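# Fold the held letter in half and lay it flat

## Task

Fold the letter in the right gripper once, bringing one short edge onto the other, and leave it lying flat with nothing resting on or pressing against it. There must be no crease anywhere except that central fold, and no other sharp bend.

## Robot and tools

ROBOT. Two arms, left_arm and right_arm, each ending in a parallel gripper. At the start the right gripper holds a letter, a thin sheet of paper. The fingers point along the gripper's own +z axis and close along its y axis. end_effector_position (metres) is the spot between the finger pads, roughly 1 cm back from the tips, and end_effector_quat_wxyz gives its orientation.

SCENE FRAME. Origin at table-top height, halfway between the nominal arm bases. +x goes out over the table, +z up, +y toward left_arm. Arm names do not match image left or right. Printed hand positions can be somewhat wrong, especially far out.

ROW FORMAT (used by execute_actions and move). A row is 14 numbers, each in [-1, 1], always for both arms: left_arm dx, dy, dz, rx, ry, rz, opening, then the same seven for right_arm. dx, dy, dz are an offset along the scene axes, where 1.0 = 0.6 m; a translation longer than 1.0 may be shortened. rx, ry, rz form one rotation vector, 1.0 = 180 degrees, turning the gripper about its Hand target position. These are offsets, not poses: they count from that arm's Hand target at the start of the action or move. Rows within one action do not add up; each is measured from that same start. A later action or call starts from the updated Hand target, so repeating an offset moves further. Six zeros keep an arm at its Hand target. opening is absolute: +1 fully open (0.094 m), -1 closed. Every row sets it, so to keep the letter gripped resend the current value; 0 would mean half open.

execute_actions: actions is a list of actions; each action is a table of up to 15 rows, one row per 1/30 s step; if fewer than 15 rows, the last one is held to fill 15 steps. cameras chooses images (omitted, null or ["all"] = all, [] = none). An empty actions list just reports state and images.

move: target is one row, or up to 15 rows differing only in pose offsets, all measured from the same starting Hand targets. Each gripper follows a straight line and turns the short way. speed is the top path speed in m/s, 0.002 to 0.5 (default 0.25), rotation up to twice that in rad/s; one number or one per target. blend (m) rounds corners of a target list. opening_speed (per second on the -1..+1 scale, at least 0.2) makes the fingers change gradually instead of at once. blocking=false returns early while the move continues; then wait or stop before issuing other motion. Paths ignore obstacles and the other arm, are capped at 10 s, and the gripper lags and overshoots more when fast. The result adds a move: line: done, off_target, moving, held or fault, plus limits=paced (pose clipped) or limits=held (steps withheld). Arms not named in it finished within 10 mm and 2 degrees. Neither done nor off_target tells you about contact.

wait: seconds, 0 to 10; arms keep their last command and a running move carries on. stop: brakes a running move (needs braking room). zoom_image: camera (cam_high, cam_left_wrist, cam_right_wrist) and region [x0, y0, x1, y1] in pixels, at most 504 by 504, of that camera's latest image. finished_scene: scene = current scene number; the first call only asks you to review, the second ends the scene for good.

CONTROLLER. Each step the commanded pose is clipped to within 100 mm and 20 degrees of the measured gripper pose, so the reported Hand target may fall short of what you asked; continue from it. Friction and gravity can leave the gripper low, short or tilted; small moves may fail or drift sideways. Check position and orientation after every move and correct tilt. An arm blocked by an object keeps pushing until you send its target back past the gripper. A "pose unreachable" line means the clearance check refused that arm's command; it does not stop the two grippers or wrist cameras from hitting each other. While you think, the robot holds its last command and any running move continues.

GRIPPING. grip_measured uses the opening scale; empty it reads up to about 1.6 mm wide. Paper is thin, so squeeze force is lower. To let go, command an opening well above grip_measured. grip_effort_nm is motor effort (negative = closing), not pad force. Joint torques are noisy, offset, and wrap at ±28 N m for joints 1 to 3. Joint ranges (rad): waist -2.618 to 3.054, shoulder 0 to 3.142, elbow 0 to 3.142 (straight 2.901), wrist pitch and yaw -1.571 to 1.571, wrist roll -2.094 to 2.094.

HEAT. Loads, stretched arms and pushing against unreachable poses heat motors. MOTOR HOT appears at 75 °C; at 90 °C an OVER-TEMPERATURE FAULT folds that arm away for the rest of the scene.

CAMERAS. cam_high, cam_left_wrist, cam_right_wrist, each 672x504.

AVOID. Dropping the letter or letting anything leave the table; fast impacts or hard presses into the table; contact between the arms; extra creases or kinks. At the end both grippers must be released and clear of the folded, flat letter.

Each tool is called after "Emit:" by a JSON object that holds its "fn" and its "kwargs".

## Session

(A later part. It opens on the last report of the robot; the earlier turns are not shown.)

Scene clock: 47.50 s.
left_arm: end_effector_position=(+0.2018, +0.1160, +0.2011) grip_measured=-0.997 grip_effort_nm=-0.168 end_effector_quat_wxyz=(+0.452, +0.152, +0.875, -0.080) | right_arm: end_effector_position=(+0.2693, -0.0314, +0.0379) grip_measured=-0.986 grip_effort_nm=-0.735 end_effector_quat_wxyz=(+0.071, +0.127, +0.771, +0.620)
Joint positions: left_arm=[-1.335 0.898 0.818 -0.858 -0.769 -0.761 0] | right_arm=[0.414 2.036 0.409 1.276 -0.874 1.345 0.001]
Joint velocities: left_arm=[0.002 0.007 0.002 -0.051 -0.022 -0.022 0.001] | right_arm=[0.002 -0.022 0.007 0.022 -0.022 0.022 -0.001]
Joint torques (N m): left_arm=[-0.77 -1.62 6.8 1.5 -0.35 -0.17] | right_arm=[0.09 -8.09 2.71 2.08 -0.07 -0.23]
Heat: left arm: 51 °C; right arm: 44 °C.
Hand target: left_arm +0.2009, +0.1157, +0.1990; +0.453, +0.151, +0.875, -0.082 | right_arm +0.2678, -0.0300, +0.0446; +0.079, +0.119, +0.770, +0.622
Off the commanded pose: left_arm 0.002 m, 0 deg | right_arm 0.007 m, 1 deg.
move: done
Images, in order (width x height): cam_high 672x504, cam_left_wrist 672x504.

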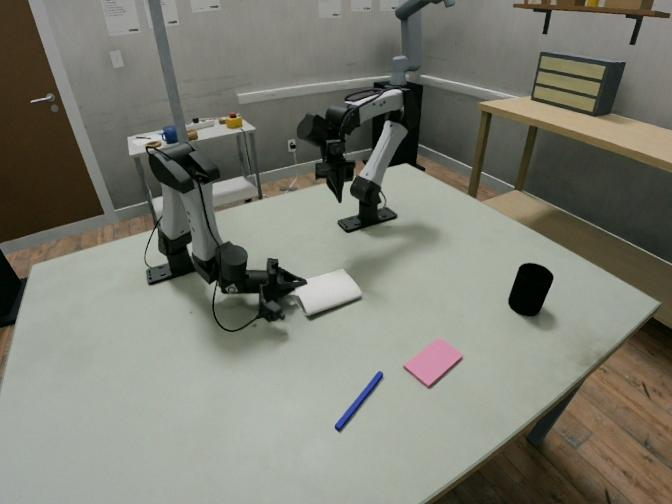

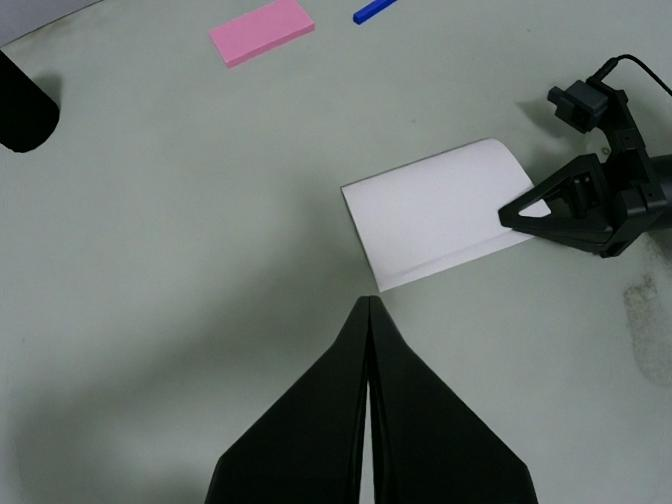

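Emit:
{"fn": "move", "kwargs": {"target": [0,0,0,0,0,0,-1,-0.008,0,-0.022,-0.015,0,0.022,-1], "cameras": ["cam_left_wrist"], "speed": 0.08}}

Emit:
{"fn": "zoom_image", "kwargs": {"camera": "cam_left_wrist", "region": [330, 120, 580, 308]}}

Scene clock: 49.17 s.
left_arm: end_effector_position=(+0.2019, +0.1160, +0.2012) grip_measured=-0.997 grip_effort_nm=-0.178 end_effector_quat_wxyz=(+0.452, +0.152, +0.875, -0.080) | right_arm: end_effector_position=(+0.2589, -0.0295, +0.0300) grip_measured=-0.986 grip_effort_nm=-0.740 end_effector_quat_wxyz=(+0.062, +0.086, +0.786, +0.610)
Joint positions: left_arm=[-1.335 0.898 0.818 -0.857 -0.77 -0.762 0] | right_arm=[0.414 2.027 0.42 1.178 -0.928 1.229 0.001]
Joint velocities: left_arm=[0.022 -0.012 0.022 0.081 0.037 -0.007 0] | right_arm=[0.007 0.007 -0.007 -0.022 0.037 0.037 -0.002]
Joint torques (N m): left_arm=[-0.79 -1.61 6.79 1.5 -0.35 -0.16] | right_arm=[-0.99 -7.39 4.93 1.52 -0.14 -0.16]
Heat: left arm: 51 °C; right arm: 44 °C.
Hand target: left_arm +0.2009, +0.1157, +0.1990; +0.453, +0.151, +0.875, -0.082 | right_arm +0.2631, -0.0301, +0.0312; +0.060, +0.091, +0.788, +0.606
Off the commanded pose: left_arm 0.002 m, 0 deg | right_arm 0.004 m, 1 deg.
move: done
Images, in order (width x height): cam_left_wrist 672x504.

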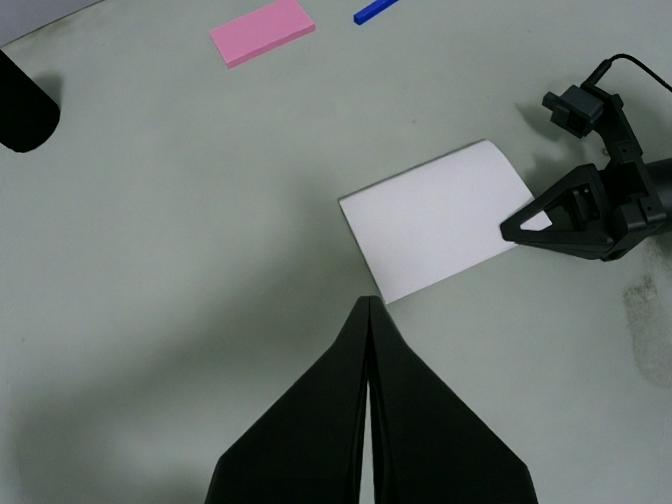

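Scaled by 2.016 from the camera's 672x504 image, which has a finer 960x720 frame.

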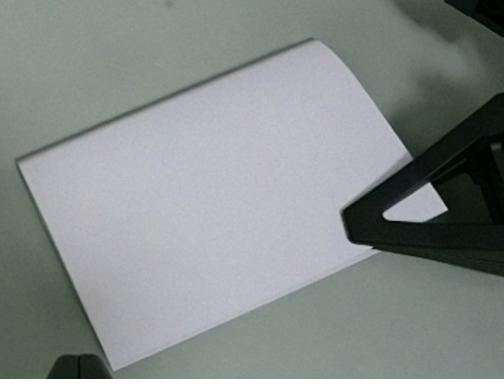

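Emit:
{"fn": "zoom_image", "kwargs": {"camera": "cam_left_wrist", "region": [370, 220, 550, 310]}}

Scaled by 2.800 from the camera's 672x504 image, which has a finer 960x720 frame.

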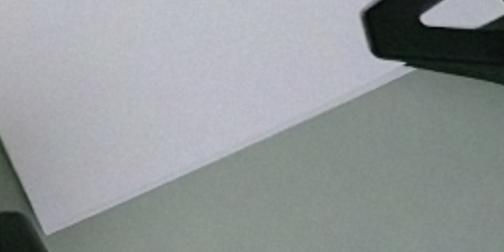

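Emit:
{"fn": "move", "kwargs": {"target": [0,0,0,0,0,0,-1,0.002,0,-0.018,0,0,0,-1], "cameras": ["cam_left_wrist","cam_high"], "speed": 0.05}}

Emit:
{"fn": "zoom_image", "kwargs": {"camera": "cam_high", "region": [200, 220, 400, 340]}}

Emit:
{"fn": "zoom_image", "kwargs": {"camera": "cam_left_wrist", "region": [330, 120, 580, 308]}}

Scene clock: 50.47 s.
left_arm: end_effector_position=(+0.2019, +0.1161, +0.2012) grip_measured=-0.997 grip_effort_nm=-0.178 end_effector_quat_wxyz=(+0.452, +0.152, +0.875, -0.080) | right_arm: end_effector_position=(+0.2599, -0.0278, +0.0310) grip_measured=-0.986 grip_effort_nm=-0.740 end_effector_quat_wxyz=(+0.062, +0.078, +0.781, +0.616)
Joint positions: left_arm=[-1.335 0.898 0.818 -0.857 -0.77 -0.762 0] | right_arm=[0.412 2.047 0.43 1.208 -0.945 1.233 0.001]
Joint velocities: left_arm=[-0.012 0.017 -0.012 -0.051 0.007 -0.022 0] | right_arm=[-0.022 0.007 -0.017 0.022 -0.066 -0.007 -0.001]
Joint torques (N m): left_arm=[-0.79 -1.61 6.8 1.51 -0.36 -0.16] | right_arm=[-1.11 -4.23 4.63 1.76 0.01 -0.19]
Heat: left arm: 51 °C; right arm: 44 °C.
Hand target: left_arm +0.2010, +0.1157, +0.1990; +0.453, +0.151, +0.875, -0.082 | right_arm +0.2643, -0.0301, +0.0206; +0.060, +0.091, +0.788, +0.606
Off the commanded pose: left_arm 0.003 m, 0 deg | right_arm 0.012 m, 2 deg.
move: off_target (right_arm)
Images, in order (width x height): cam_high 672x504, cam_left_wrist 672x504.

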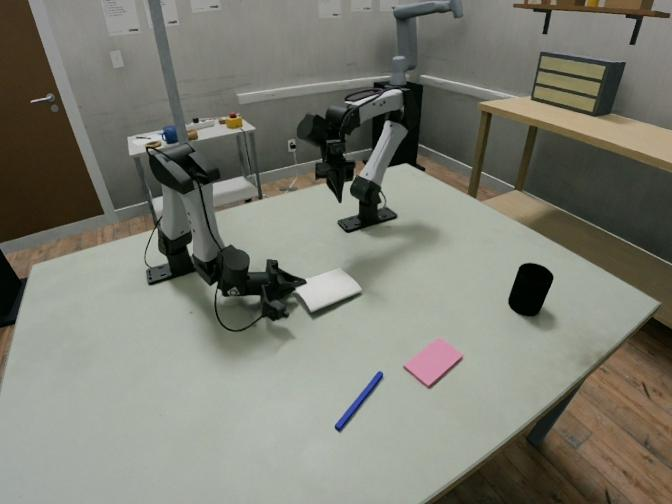

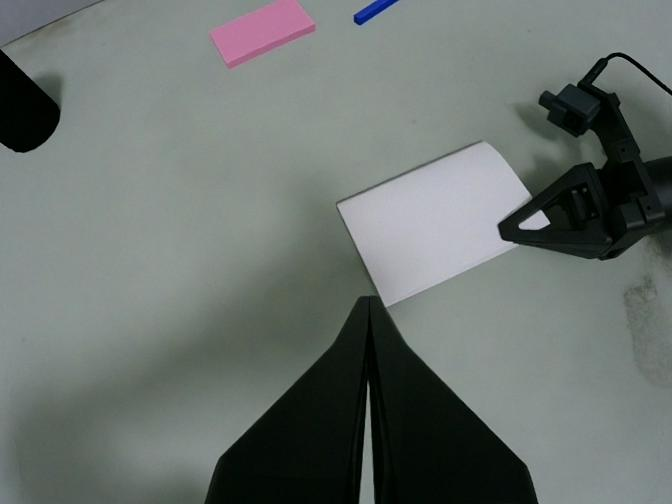

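Scaled by 2.520.

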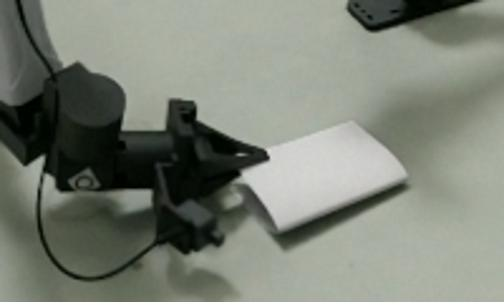

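Scaled by 2.016 from the camera's 672x504 image, which has a finer 960x720 frame.

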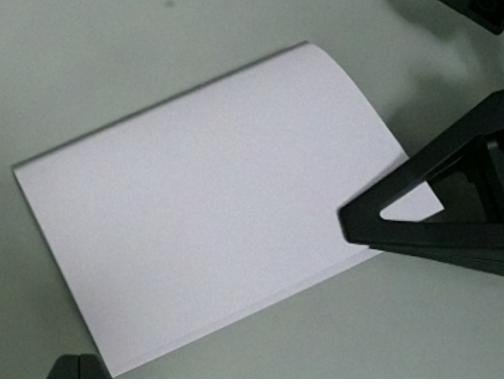

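Emit:
{"fn": "move", "kwargs": {"target": [0,0,0,0,0,0,-1,0.0,0,0.014,0,0,-0.008,-1], "cameras": ["cam_left_wrist"], "speed": 0.05}}

Emit:
{"fn": "zoom_image", "kwargs": {"camera": "cam_left_wrist", "region": [330, 120, 580, 308]}}

Scene clock: 64.17 s.
left_arm: end_effector_position=(+0.2019, +0.1161, +0.2012) grip_measured=-0.997 grip_effort_nm=-0.173 end_effector_quat_wxyz=(+0.452, +0.151, +0.875, -0.080) | right_arm: end_effector_position=(+0.2643, -0.0289, +0.0307) grip_measured=-0.986 grip_effort_nm=-0.740 end_effector_quat_wxyz=(+0.069, +0.089, +0.782, +0.613)
Joint positions: left_arm=[-1.335 0.898 0.818 -0.857 -0.77 -0.763 0] | right_arm=[0.412 2.046 0.43 1.211 -0.919 1.244 0.001]
Joint velocities: left_arm=[0.002 0.012 0.007 -0.051 -0.007 0.007 0] | right_arm=[0.007 -0.012 -0.012 -0.051 0.037 -0.007 -0.001]
Joint torques (N m): left_arm=[-0.81 -1.61 6.82 1.51 -0.35 -0.14] | right_arm=[-0.17 -7.71 2.93 1.73 -0.01 -0.07]
Heat: left arm: 50 °C; right arm: 44 °C.
Hand target: left_arm +0.2009, +0.1157, +0.1990; +0.453, +0.151, +0.875, -0.082 | right_arm +0.2643, -0.0300, +0.0289; +0.067, +0.101, +0.787, +0.605
Off the commanded pose: left_arm 0.002 m, 0 deg | right_arm 0.002 m, 2 deg.
move: done
Images, in order (width x height): cam_left_wrist 672x504.

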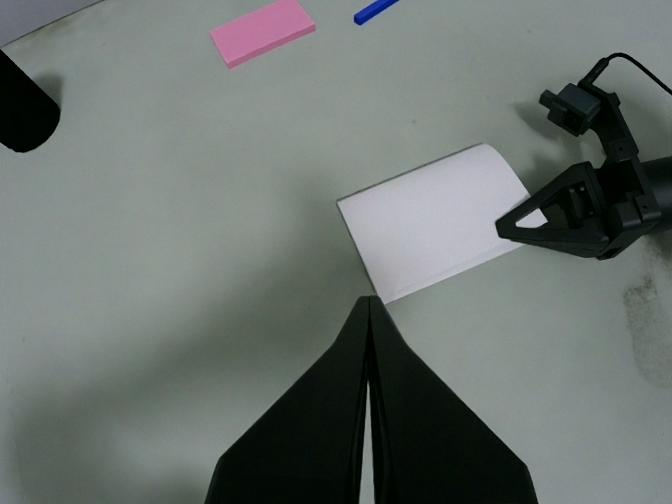

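Scaled by 2.016 from the camera's 672x504 image, which has a finer 960x720 frame.

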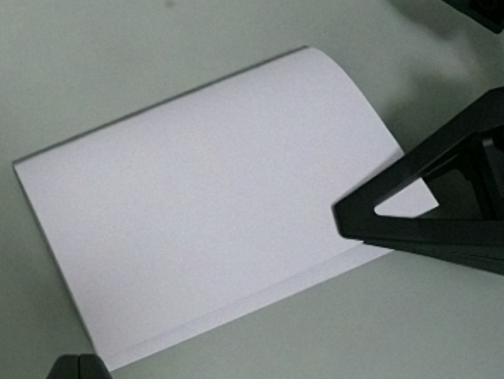

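Emit:
{"fn": "move", "kwargs": {"target": [0,0,0,0,0,0,-1,0.002,0,0.008,0,0,0.013,-1], "cameras": ["cam_left_wrist"], "speed": 0.05}}

Emit:
{"fn": "zoom_image", "kwargs": {"camera": "cam_left_wrist", "region": [330, 120, 580, 308]}}

Scene clock: 65.30 s.
left_arm: end_effector_position=(+0.2019, +0.1161, +0.2012) grip_measured=-0.997 grip_effort_nm=-0.168 end_effector_quat_wxyz=(+0.452, +0.151, +0.875, -0.080) | right_arm: end_effector_position=(+0.2613, -0.0294, +0.0297) grip_measured=-0.986 grip_effort_nm=-0.735 end_effector_quat_wxyz=(+0.055, +0.083, +0.788, +0.607)
Joint positions: left_arm=[-1.335 0.898 0.818 -0.857 -0.77 -0.763 0] | right_arm=[0.406 2.019 0.442 1.124 -0.946 1.21 0.001]
Joint velocities: left_arm=[0.032 0.002 -0.027 0.037 0.007 -0.022 0] | right_arm=[0.002 -0.002 0.007 -0.007 0.022 -0.007 0.001]
Joint torques (N m): left_arm=[-0.77 -1.59 6.79 1.51 -0.36 -0.13] | right_arm=[-0.91 -7.77 5.12 1.62 -0.2 -0.13]
Heat: left arm: 50 °C; right arm: 44 °C.
Hand target: left_arm +0.2009, +0.1157, +0.1990; +0.453, +0.151, +0.875, -0.082 | right_arm +0.2655, -0.0300, +0.0336; +0.055, +0.085, +0.789, +0.607
Off the commanded pose: left_arm 0.003 m, 0 deg | right_arm 0.006 m, 0 deg.
move: done
Images, in order (width x height): cam_left_wrist 672x504.

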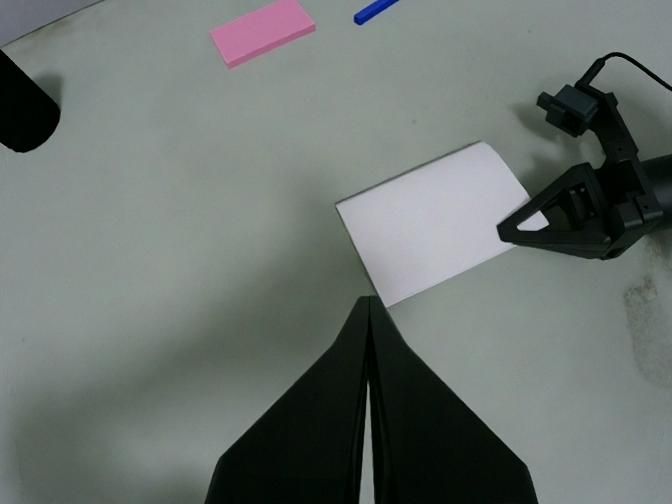

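Scaled by 2.016 from the camera's 672x504 image, which has a finer 960x720 frame.

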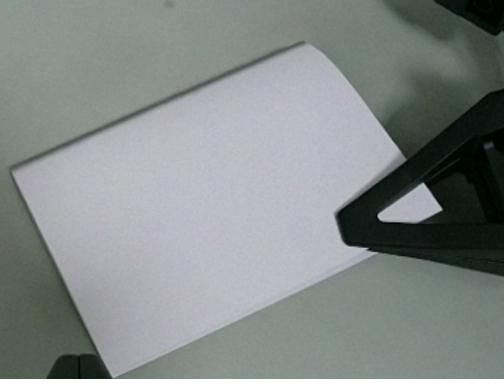

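Emit:
{"fn": "move", "kwargs": {"target": [0,0,0,0,0,0,-1,0.008,0,0.002,0,0,0.0,-1], "cameras": ["cam_left_wrist"], "speed": 0.05}}

Emit:
{"fn": "zoom_image", "kwargs": {"camera": "cam_left_wrist", "region": [330, 120, 580, 308]}}

Scene clock: 66.23 s.
left_arm: end_effector_position=(+0.2019, +0.1161, +0.2012) grip_measured=-0.997 grip_effort_nm=-0.173 end_effector_quat_wxyz=(+0.452, +0.151, +0.875, -0.080) | right_arm: end_effector_position=(+0.2631, -0.0291, +0.0299) grip_measured=-0.986 grip_effort_nm=-0.730 end_effector_quat_wxyz=(+0.048, +0.083, +0.788, +0.608)
Joint positions: left_arm=[-1.335 0.898 0.818 -0.857 -0.77 -0.763 0] | right_arm=[0.401 2.019 0.457 1.098 -0.961 1.207 0.001]
Joint velocities: left_arm=[0.022 0.012 0.007 0.007 0.037 -0.007 -0.001] | right_arm=[-0.002 0.002 0.002 -0.051 0.037 -0.051 -0.001]
Joint torques (N m): left_arm=[-0.75 -1.61 6.83 1.5 -0.35 -0.14] | right_arm=[-1.1 -7.91 5.61 1.64 -0.14 -0.21]
Heat: left arm: 50 °C; right arm: 44 °C.
Hand target: left_arm +0.2009, +0.1157, +0.1990; +0.453, +0.151, +0.875, -0.082 | right_arm +0.2703, -0.0300, +0.0348; +0.055, +0.085, +0.789, +0.607
Off the commanded pose: left_arm 0.003 m, 0 deg | right_arm 0.009 m, 1 deg.
move: done
Images, in order (width x height): cam_left_wrist 672x504.

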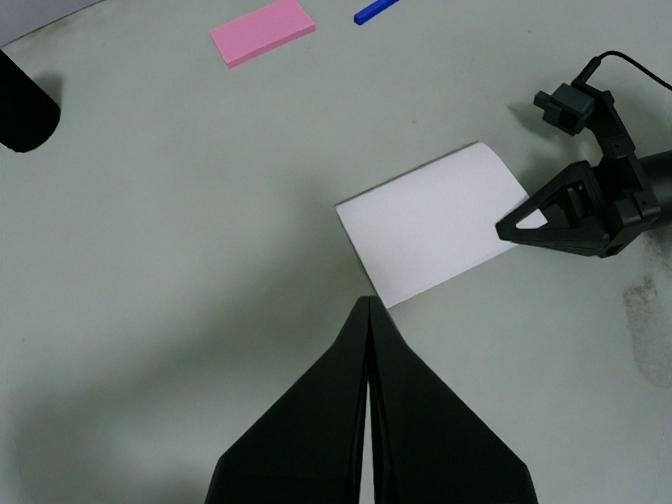

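Scaled by 2.016 from the camera's 672x504 image, which has a finer 960x720 frame.

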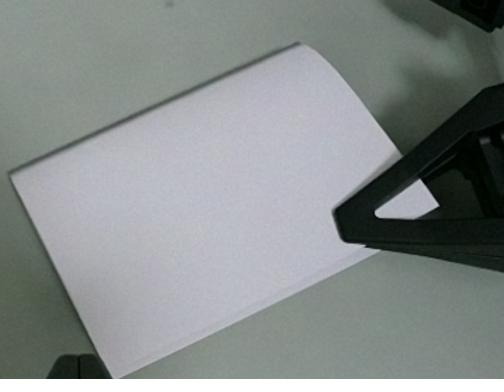

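Emit:
{"fn": "move", "kwargs": {"target": [0,0,0,0,0,0,-1,0.008,0,0.002,0,0,0.003,-1], "cameras": ["cam_left_wrist"], "speed": 0.05}}

Emit:
{"fn": "zoom_image", "kwargs": {"camera": "cam_left_wrist", "region": [370, 200, 530, 310]}}

Scene clock: 67.23 s.
left_arm: end_effector_position=(+0.2019, +0.1161, +0.2012) grip_measured=-0.997 grip_effort_nm=-0.178 end_effector_quat_wxyz=(+0.452, +0.151, +0.875, -0.080) | right_arm: end_effector_position=(+0.2675, -0.0290, +0.0298) grip_measured=-0.986 grip_effort_nm=-0.745 end_effector_quat_wxyz=(+0.043, +0.081, +0.789, +0.607)
Joint positions: left_arm=[-1.335 0.898 0.818 -0.857 -0.77 -0.763 0] | right_arm=[0.392 2.019 0.483 1.055 -0.977 1.193 0.001]
Joint velocities: left_arm=[-0.002 -0.012 0.017 0.081 -0.007 -0.095 -0.001] | right_arm=[0.002 -0.002 -0.032 0.022 -0.051 -0.022 -0.001]
Joint torques (N m): left_arm=[-0.77 -1.59 6.8 1.51 -0.36 -0.16] | right_arm=[-0.95 -8.1 5.68 1.65 -0.12 -0.22]
Heat: left arm: 50 °C; right arm: 44 °C.
Hand target: left_arm +0.2009, +0.1157, +0.1990; +0.453, +0.151, +0.875, -0.082 | right_arm +0.2751, -0.0299, +0.0361; +0.052, +0.081, +0.789, +0.607
Off the commanded pose: left_arm 0.003 m, 0 deg | right_arm 0.010 m, 1 deg.
move: done
Images, in order (width x height): cam_left_wrist 672x504.

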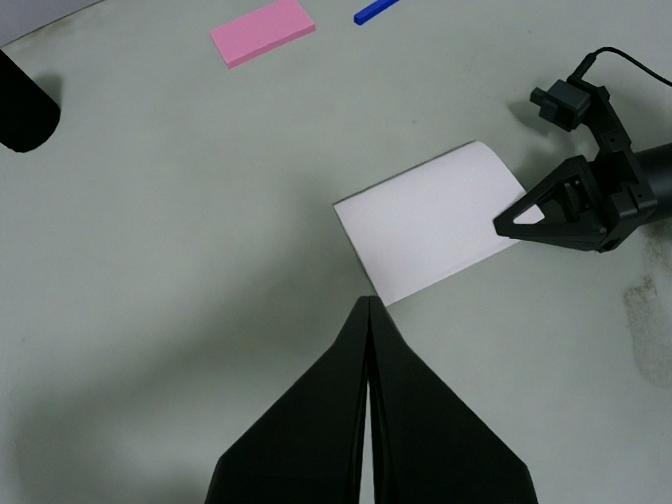

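Scaled by 3.150 from the camera's 672x504 image, which has a finer 960x720 frame.

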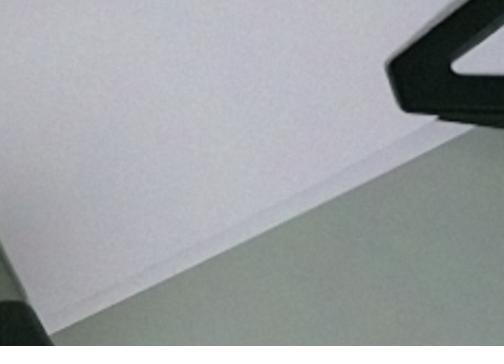

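Emit:
{"fn": "move", "kwargs": {"target": [0.115,-0.127,-0.215,0.0455,0.069,-0.1336,-1,0,0,0,0,0,0,-1], "speed": 0.15}}

Scene clock: 70.30 s.
left_arm: end_effector_position=(+0.2633, +0.0448, +0.0683) grip_measured=-0.997 grip_effort_nm=-0.178 end_effector_quat_wxyz=(+0.316, +0.351, +0.873, -0.124) | right_arm: end_effector_position=(+0.2673, -0.0290, +0.0298) grip_measured=-0.986 grip_effort_nm=-0.735 end_effector_quat_wxyz=(+0.043, +0.080, +0.789, +0.607)
Joint positions: left_arm=[-0.888 1.361 0.653 -0.178 -0.106 -0.12 0] | right_arm=[0.392 2.019 0.483 1.054 -0.977 1.191 0.001]
Joint velocities: left_arm=[0.007 -0.002 -0.007 0.037 0.022 -0.022 0] | right_arm=[0.002 0.017 -0.017 -0.007 -0.022 0.022 0]
Joint torques (N m): left_arm=[0.25 -3.71 9.13 1.76 -0.03 0.01] | right_arm=[-1.06 -8.29 5.71 1.67 -0.11 -0.17]
Heat: left arm: 50 °C; right arm: 45 °C.
Hand target: left_arm +0.2680, +0.0404, +0.0711; +0.319, +0.352, +0.871, -0.127 | right_arm +0.2751, -0.0299, +0.0361; +0.052, +0.081, +0.789, +0.607
Off the commanded pose: left_arm 0.009 m, 1 deg | right_arm 0.010 m, 1 deg.
move: done

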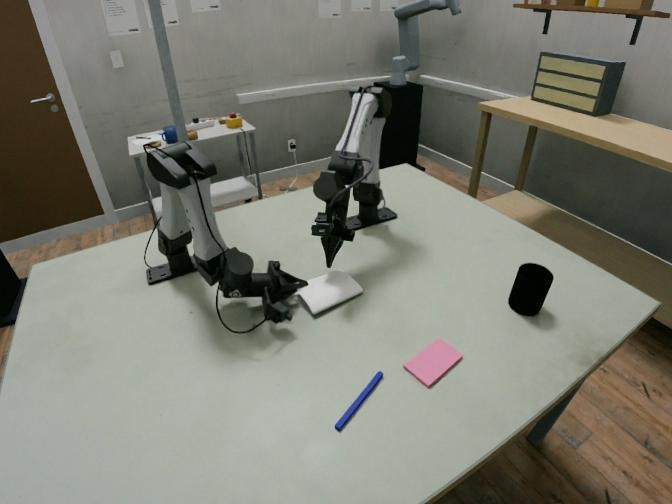

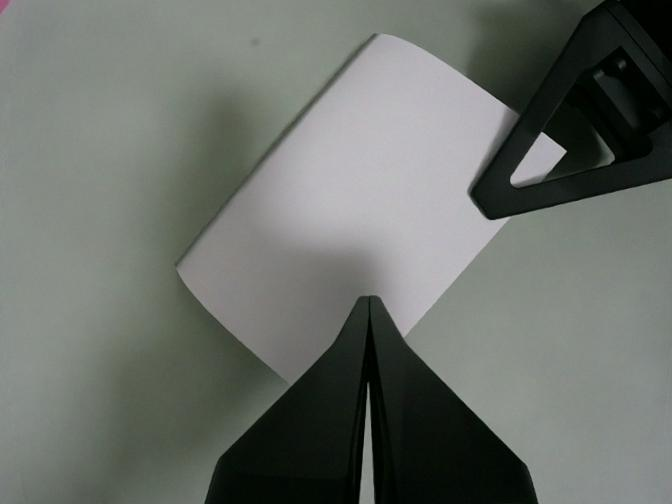

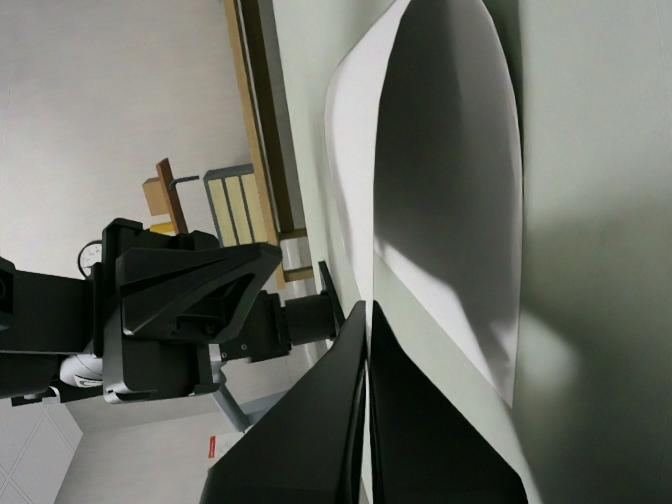

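Emit:
{"fn": "move", "kwargs": {"target": [0.008,0,-0.092,0,0,0,-1,0,0,0,0,0,0,-1], "speed": 0.08, "cameras": ["cam_left_wrist","cam_right_wrist"]}}

Scene clock: 71.90 s.
left_arm: end_effector_position=(+0.2733, +0.0369, +0.0246) grip_measured=-0.997 grip_effort_nm=-0.173 end_effector_quat_wxyz=(+0.327, +0.349, +0.868, -0.131) | right_arm: end_effector_position=(+0.2673, -0.0290, +0.0298) grip_measured=-0.986 grip_effort_nm=-0.735 end_effector_quat_wxyz=(+0.043, +0.080, +0.789, +0.607)
Joint positions: left_arm=[-0.875 1.527 0.561 0.111 -0.096 -0.109 0] | right_arm=[0.392 2.019 0.483 1.054 -0.977 1.191 0.001]
Joint velocities: left_arm=[0.012 -0.002 -0.017 0.022 0.007 0.007 0.001] | right_arm=[-0.007 0.007 0.007 0.051 0.022 -0.037 0]
Joint torques (N m): left_arm=[0.28 -4.4 5.76 1.79 -0.01 0.02] | right_arm=[-1.13 -8.02 5.57 1.68 -0.12 -0.15]
Heat: left arm: 50 °C; right arm: 45 °C.
Hand target: left_arm +0.2720, +0.0407, +0.0165; +0.319, +0.352, +0.871, -0.127 | right_arm +0.2751, -0.0299, +0.0360; +0.052, +0.081, +0.789, +0.607
Off the commanded pose: left_arm 0.009 m, 1 deg | right_arm 0.010 m, 1 deg.
move: done
Images, in order (width x height): cam_left_wrist 672x504, cam_right_wrist 672x504.

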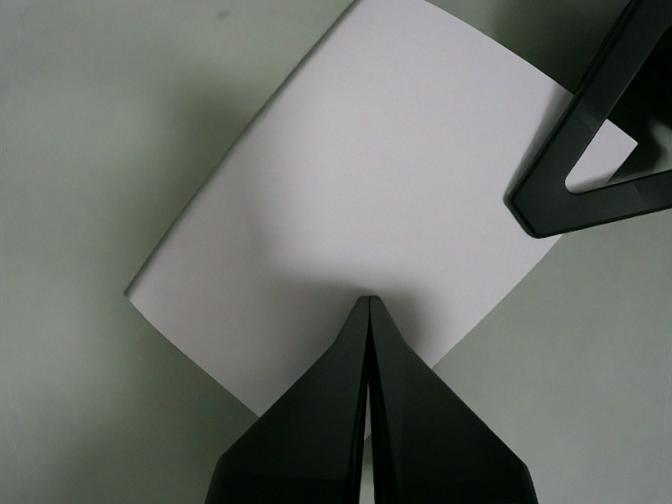

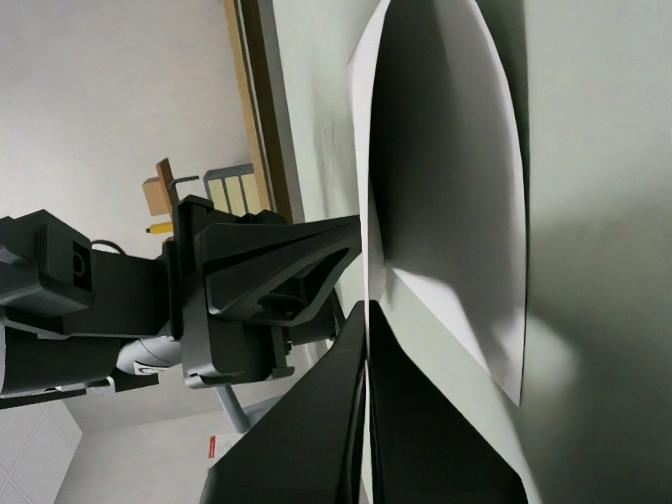

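Emit:
{"fn": "move", "kwargs": {"target": [0.0,0,-0.038,0,0,0,-1,0,0,0,0,0,0,-1], "speed": 0.06, "cameras": ["cam_left_wrist","cam_right_wrist"]}}

Scene clock: 72.97 s.
left_arm: end_effector_position=(+0.2801, +0.0279, +0.0172) grip_measured=-0.997 grip_effort_nm=-0.173 end_effector_quat_wxyz=(+0.352, +0.343, +0.859, -0.146) | right_arm: end_effector_position=(+0.2672, -0.0290, +0.0298) grip_measured=-0.986 grip_effort_nm=-0.740 end_effector_quat_wxyz=(+0.043, +0.080, +0.789, +0.607)
Joint positions: left_arm=[-0.875 1.595 0.529 0.271 -0.096 -0.109 0] | right_arm=[0.392 2.019 0.483 1.054 -0.978 1.191 0.001]
Joint velocities: left_arm=[0.017 -0.012 0.007 -0.037 -0.007 -0.007 0] | right_arm=[0.002 -0.007 -0.002 0.037 -0.051 -0.037 -0.001]
Joint torques (N m): left_arm=[0.27 -3.49 4.64 1.46 -0.01 0.02] | right_arm=[-1.02 -8.08 5.55 1.66 -0.11 -0.2]
Heat: left arm: 50 °C; right arm: 45 °C.
Hand target: left_arm +0.2718, +0.0407, -0.0060; +0.319, +0.352, +0.871, -0.127 | right_arm +0.2750, -0.0299, +0.0360; +0.052, +0.081, +0.789, +0.607
Off the commanded pose: left_arm 0.028 m, 5 deg | right_arm 0.010 m, 1 deg.
move: off_target (left_arm)
Images, in order (width x height): cam_left_wrist 672x504, cam_right_wrist 672x504.

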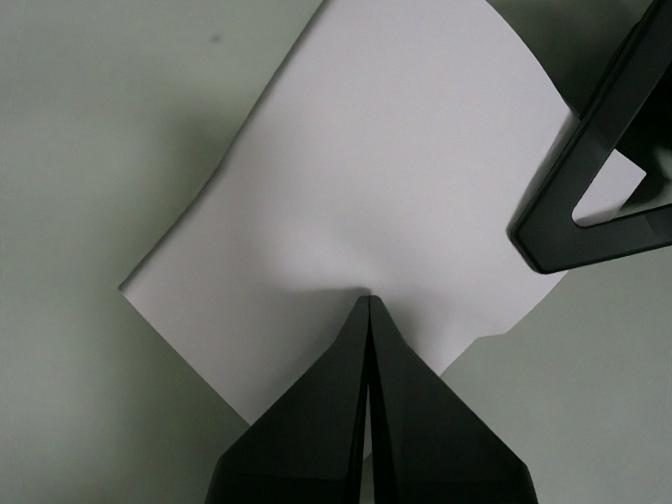

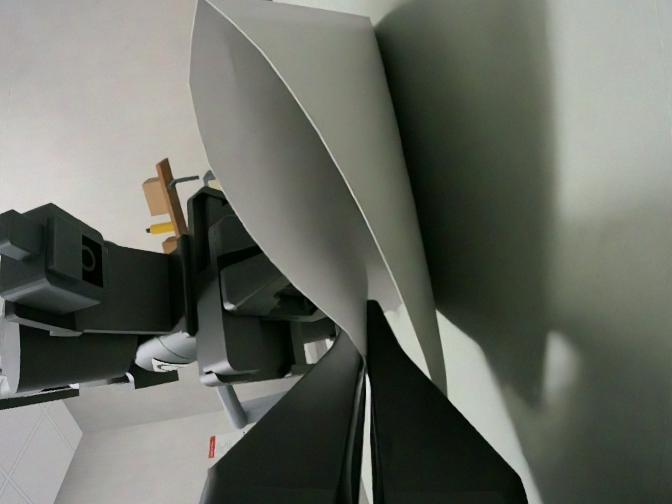

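Emit:
{"fn": "move", "kwargs": {"target": [-0.01,0.01,0.07,0,0,0,-1,0,0,0,0,0,0,-1], "speed": 0.1}}

Scene clock: 74.33 s.
left_arm: end_effector_position=(+0.2610, +0.0523, +0.0217) grip_measured=-0.997 grip_effort_nm=-0.168 end_effector_quat_wxyz=(+0.306, +0.353, +0.876, -0.119) | right_arm: end_effector_position=(+0.2672, -0.0290, +0.0298) grip_measured=-0.986 grip_effort_nm=-0.735 end_effector_quat_wxyz=(+0.043, +0.080, +0.789, +0.607)
Joint positions: left_arm=[-0.875 1.469 0.535 0.026 -0.095 -0.109 0] | right_arm=[0.392 2.019 0.483 1.054 -0.978 1.191 0.001]
Joint velocities: left_arm=[-0.002 -0.012 -0.012 -0.037 0.007 0.007 0] | right_arm=[0.002 -0.002 -0.012 0.037 -0.007 -0.007 0]
Joint torques (N m): left_arm=[-0.01 -7.05 8.94 1.51 -0.06 -0.02] | right_arm=[-1.2 -8.29 5.61 1.67 -0.09 -0.19]
Heat: left arm: 50 °C; right arm: 45 °C.
Hand target: left_arm +0.2663, +0.0465, +0.0353; +0.319, +0.352, +0.871, -0.127 | right_arm +0.2750, -0.0299, +0.0360; +0.052, +0.081, +0.789, +0.607
Off the commanded pose: left_arm 0.016 m, 2 deg | right_arm 0.010 m, 1 deg.
move: off_target (left_arm)

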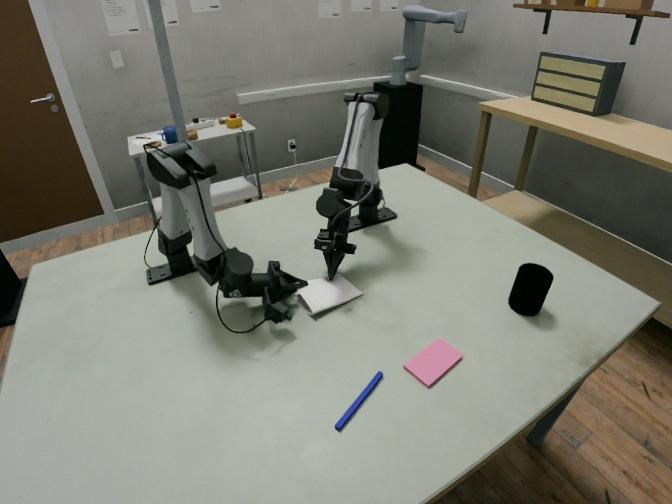

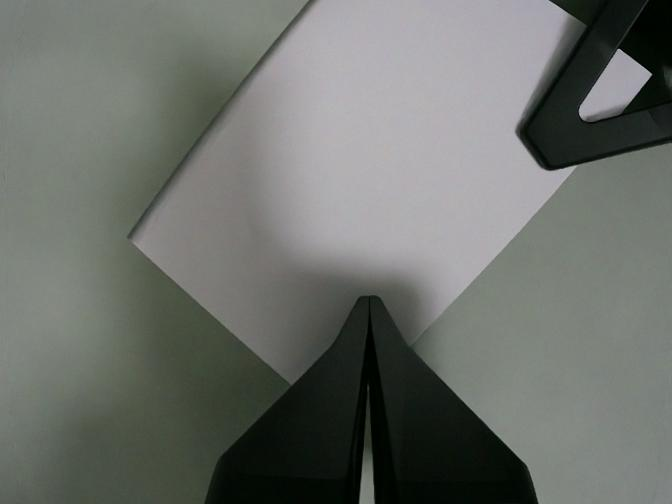

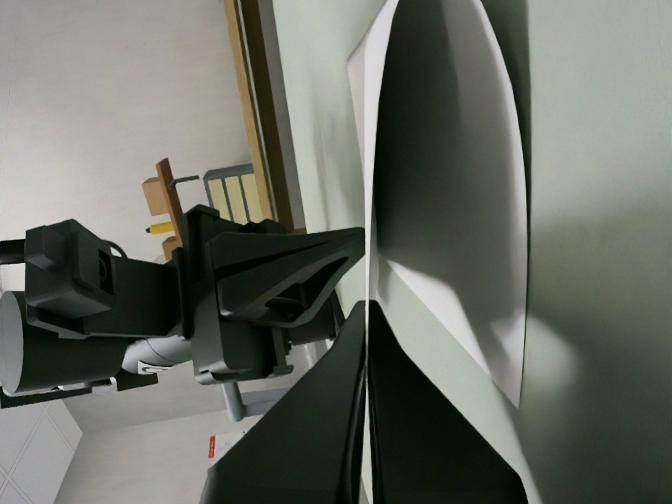

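Emit:
{"fn": "move", "kwargs": {"target": [0.131,-0.0275,0.091,0.1455,0.169,0.032,-1,0,0,0,0,0,0,-1], "speed": 0.15}}

Scene clock: 78.57 s.
left_arm: end_effector_position=(+0.3433, +0.0300, +0.0950) grip_measured=-0.997 grip_effort_nm=-0.168 end_effector_quat_wxyz=(+0.008, +0.327, +0.945, -0.001) | right_arm: end_effector_position=(+0.2672, -0.0290, +0.0298) grip_measured=-0.986 grip_effort_nm=-0.730 end_effector_quat_wxyz=(+0.043, +0.080, +0.789, +0.607)
Joint positions: left_arm=[-0.712 2.11 1.874 -1.318 -0.005 -0.081 0] | right_arm=[0.392 2.019 0.483 1.054 -0.978 1.191 0.001]
Joint velocities: left_arm=[0.012 0.027 -0.027 0.007 -0.022 -0.066 0] | right_arm=[-0.007 -0.002 -0.007 0.007 -0.007 -0.007 0.001]
Joint torques (N m): left_arm=[0.23 -8.79 9.26 0.15 0 0.03] | right_arm=[-1.21 -8.17 5.63 1.66 -0.11 -0.16]
Heat: left arm: 51 °C; right arm: 45 °C.
Hand target: left_arm +0.3462, +0.0290, +0.0904; +0.000, +0.328, +0.945, +0.000 | right_arm +0.2750, -0.0299, +0.0360; +0.052, +0.081, +0.789, +0.607
Off the commanded pose: left_arm 0.005 m, 1 deg | right_arm 0.010 m, 1 deg.
move: done

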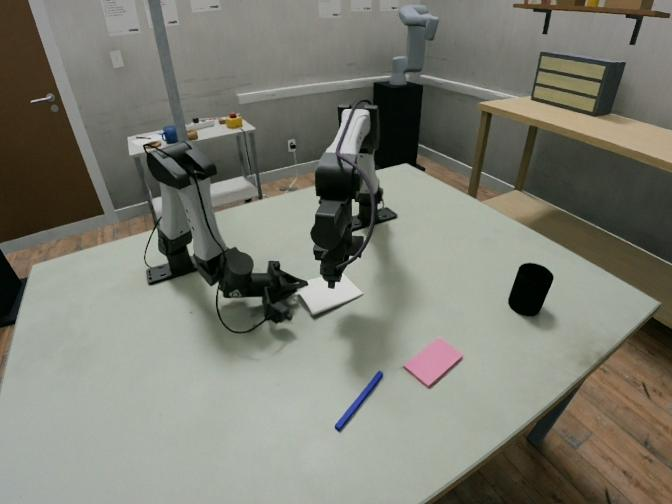

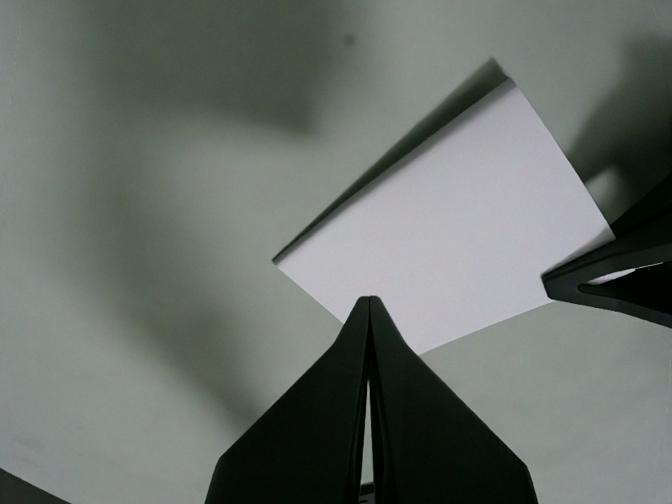

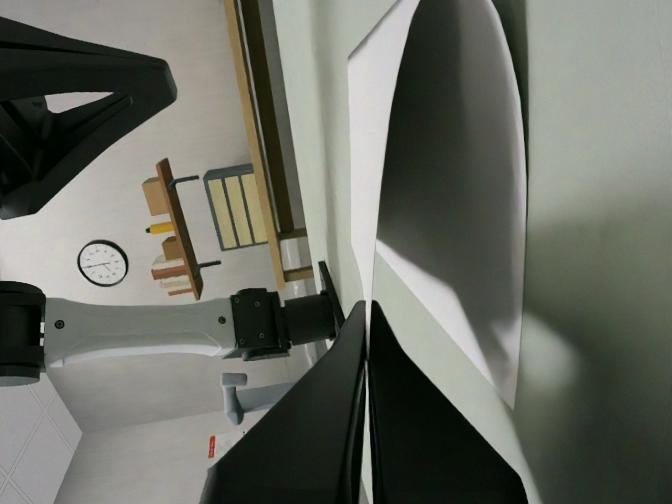

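Emit:
{"fn": "move", "kwargs": {"target": [0.0,0,-0.105,0,0,0,-1,0,0,0,0,0,0,-1], "speed": 0.08, "cameras": ["cam_left_wrist","cam_right_wrist"]}}

Scene clock: 80.27 s.
left_arm: end_effector_position=(+0.3464, +0.0270, +0.0397) grip_measured=-0.997 grip_effort_nm=-0.173 end_effector_quat_wxyz=(+0.012, +0.327, +0.945, -0.003) | right_arm: end_effector_position=(+0.2672, -0.0290, +0.0298) grip_measured=-0.986 grip_effort_nm=-0.735 end_effector_quat_wxyz=(+0.043, +0.080, +0.789, +0.607)
Joint positions: left_arm=[-0.712 2.143 1.703 -1.107 -0.005 -0.08 0] | right_arm=[0.392 2.019 0.483 1.054 -0.978 1.191 0.001]
Joint velocities: left_arm=[-0.002 -0.012 0.002 0.022 -0.037 -0.051 0] | right_arm=[0.012 -0.007 -0.007 -0.081 -0.007 0.007 0]
Joint torques (N m): left_arm=[0.14 -9.28 6.06 0.42 0.02 0.01] | right_arm=[-1.25 -8.06 5.63 1.68 -0.14 -0.21]
Heat: left arm: 51 °C; right arm: 46 °C.
Hand target: left_arm +0.3455, +0.0292, +0.0274; +0.000, +0.328, +0.945, +0.000 | right_arm +0.2750, -0.0299, +0.0360; +0.052, +0.081, +0.789, +0.607
Off the commanded pose: left_arm 0.012 m, 1 deg | right_arm 0.010 m, 1 deg.
move: off_target (left_arm)
Images, in order (width x height): cam_left_wrist 672x504, cam_right_wrist 672x504.

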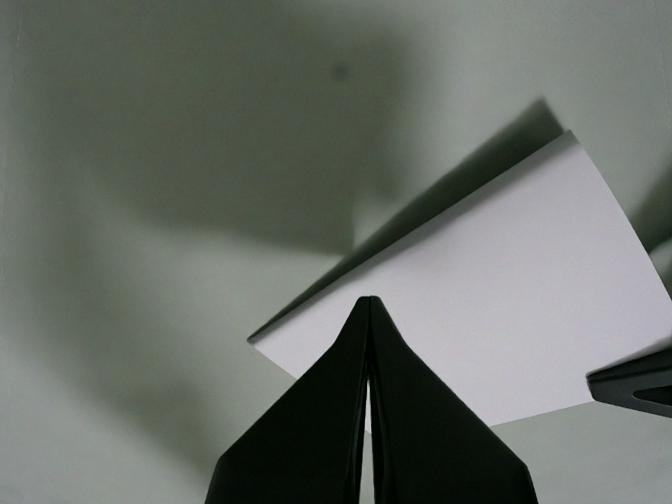

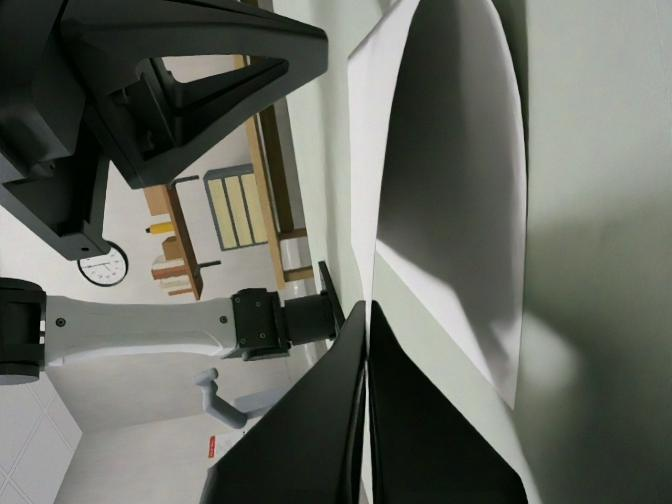

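Emit:
{"fn": "move", "kwargs": {"target": [0.0,0,-0.03,0,0,0,-1,0,0,0,0,0,0,-1], "speed": 0.05, "cameras": ["cam_left_wrist","cam_right_wrist"]}}

Scene clock: 81.40 s.
left_arm: end_effector_position=(+0.3470, +0.0263, +0.0227) grip_measured=-0.997 grip_effort_nm=-0.168 end_effector_quat_wxyz=(+0.013, +0.327, +0.945, -0.003) | right_arm: end_effector_position=(+0.2672, -0.0290, +0.0298) grip_measured=-0.986 grip_effort_nm=-0.740 end_effector_quat_wxyz=(+0.043, +0.080, +0.789, +0.607)
Joint positions: left_arm=[-0.712 2.159 1.66 -1.045 -0.004 -0.08 0] | right_arm=[0.392 2.019 0.483 1.054 -0.978 1.191 0.001]
Joint velocities: left_arm=[0.007 -0.002 0.002 -0.095 -0.007 -0.066 0] | right_arm=[-0.007 -0.007 0.002 0.007 0.007 -0.037 0]
Joint torques (N m): left_arm=[0.1 -9.2 5.94 0.42 0.02 0.01] | right_arm=[-1.18 -8.2 5.75 1.63 -0.14 -0.18]
Heat: left arm: 51 °C; right arm: 46 °C.
Hand target: left_arm +0.3453, +0.0292, +0.0095; +0.000, +0.328, +0.945, +0.000 | right_arm +0.2750, -0.0299, +0.0360; +0.052, +0.081, +0.789, +0.607
Off the commanded pose: left_arm 0.014 m, 2 deg | right_arm 0.010 m, 1 deg.
move: off_target (left_arm)
Images, in order (width x height): cam_left_wrist 672x504, cam_right_wrist 672x504.

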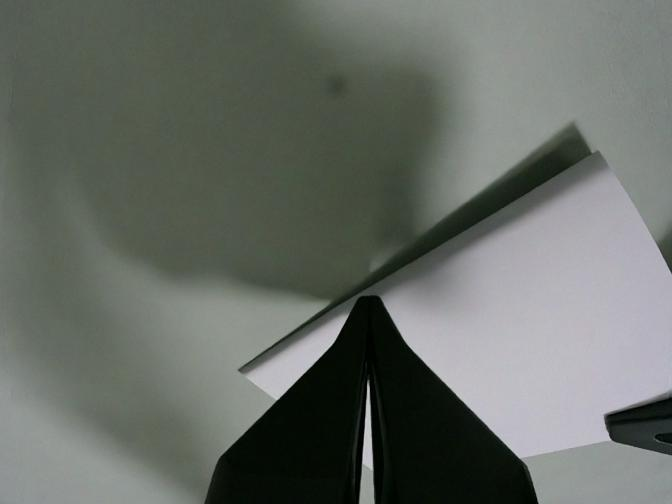

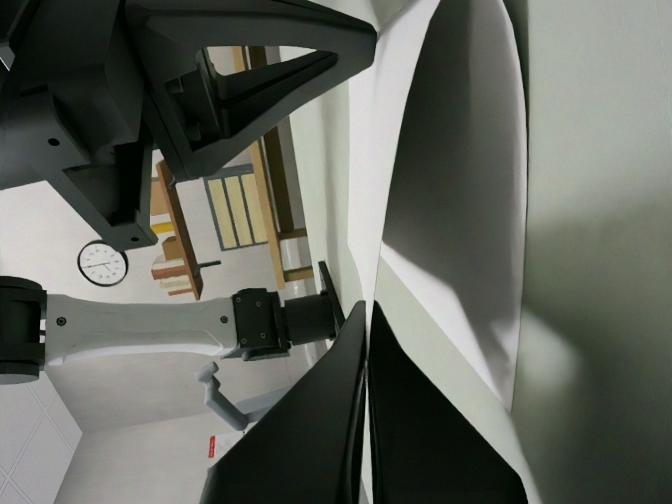

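Emit:
{"fn": "move", "kwargs": {"target": [0.0,0,-0.025,0,0,0,-1,0,0,0,0,0,0,-1], "speed": 0.05, "cameras": ["cam_left_wrist","cam_right_wrist","cam_high"]}}

Scene clock: 85.07 s.
left_arm: end_effector_position=(+0.3474, +0.0260, +0.0163) grip_measured=-0.997 grip_effort_nm=-0.178 end_effector_quat_wxyz=(+0.016, +0.327, +0.945, -0.004) | right_arm: end_effector_position=(+0.2672, -0.0290, +0.0298) grip_measured=-0.986 grip_effort_nm=-0.730 end_effector_quat_wxyz=(+0.043, +0.080, +0.789, +0.607)
Joint positions: left_arm=[-0.712 2.163 1.639 -1.015 -0.004 -0.08 0] | right_arm=[0.392 2.019 0.483 1.054 -0.978 1.191 0.001]
Joint velocities: left_arm=[-0.007 -0.007 0.007 -0.037 0.007 0.007 0.001] | right_arm=[-0.002 -0.007 0.007 -0.037 -0.037 -0.037 0]
Joint torques (N m): left_arm=[0.1 -8.18 4.71 0.66 0.02 0.01] | right_arm=[-1.05 -8.12 5.59 1.65 -0.13 -0.22]
Heat: left arm: 50 °C; right arm: 46 °C.
Hand target: left_arm +0.3452, +0.0292, -0.0054; +0.000, +0.328, +0.945, +0.000 | right_arm +0.2750, -0.0299, +0.0360; +0.052, +0.081, +0.789, +0.607
Off the commanded pose: left_arm 0.022 m, 2 deg | right_arm 0.010 m, 1 deg.
move: off_target (left_arm)

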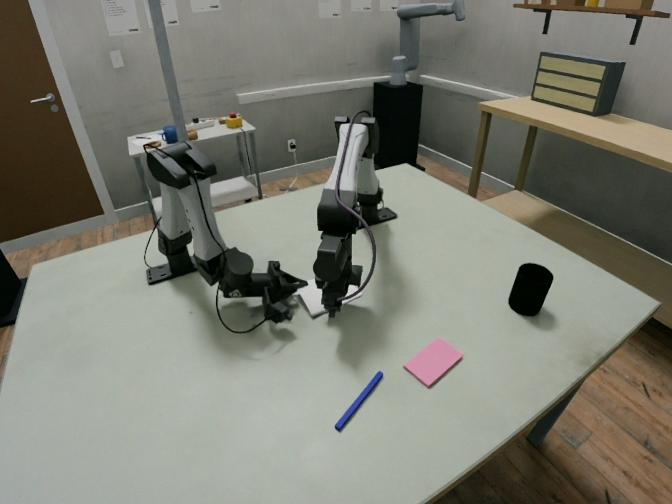

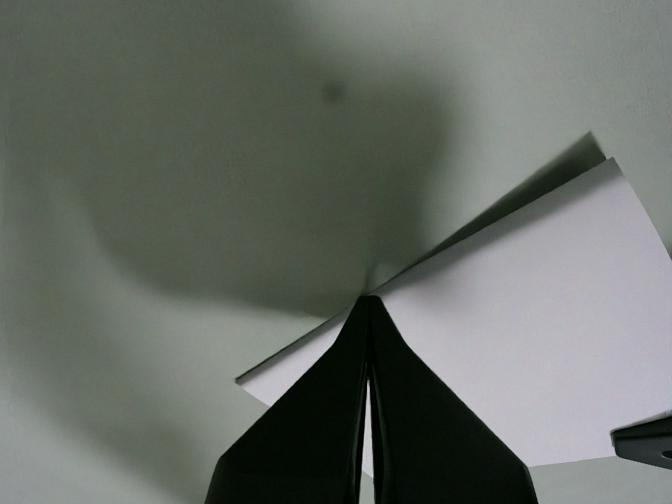

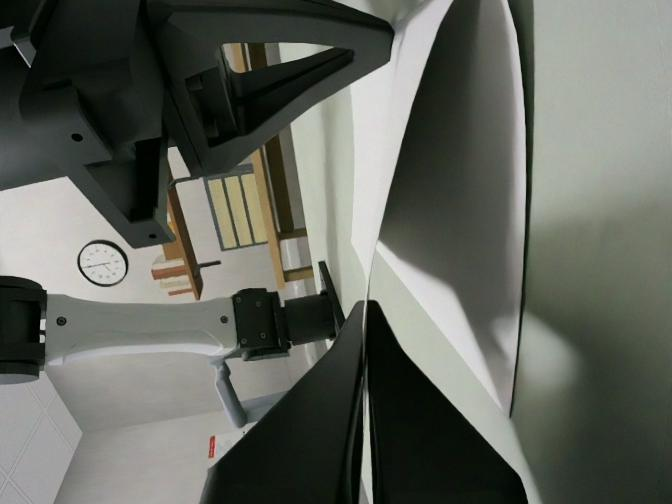

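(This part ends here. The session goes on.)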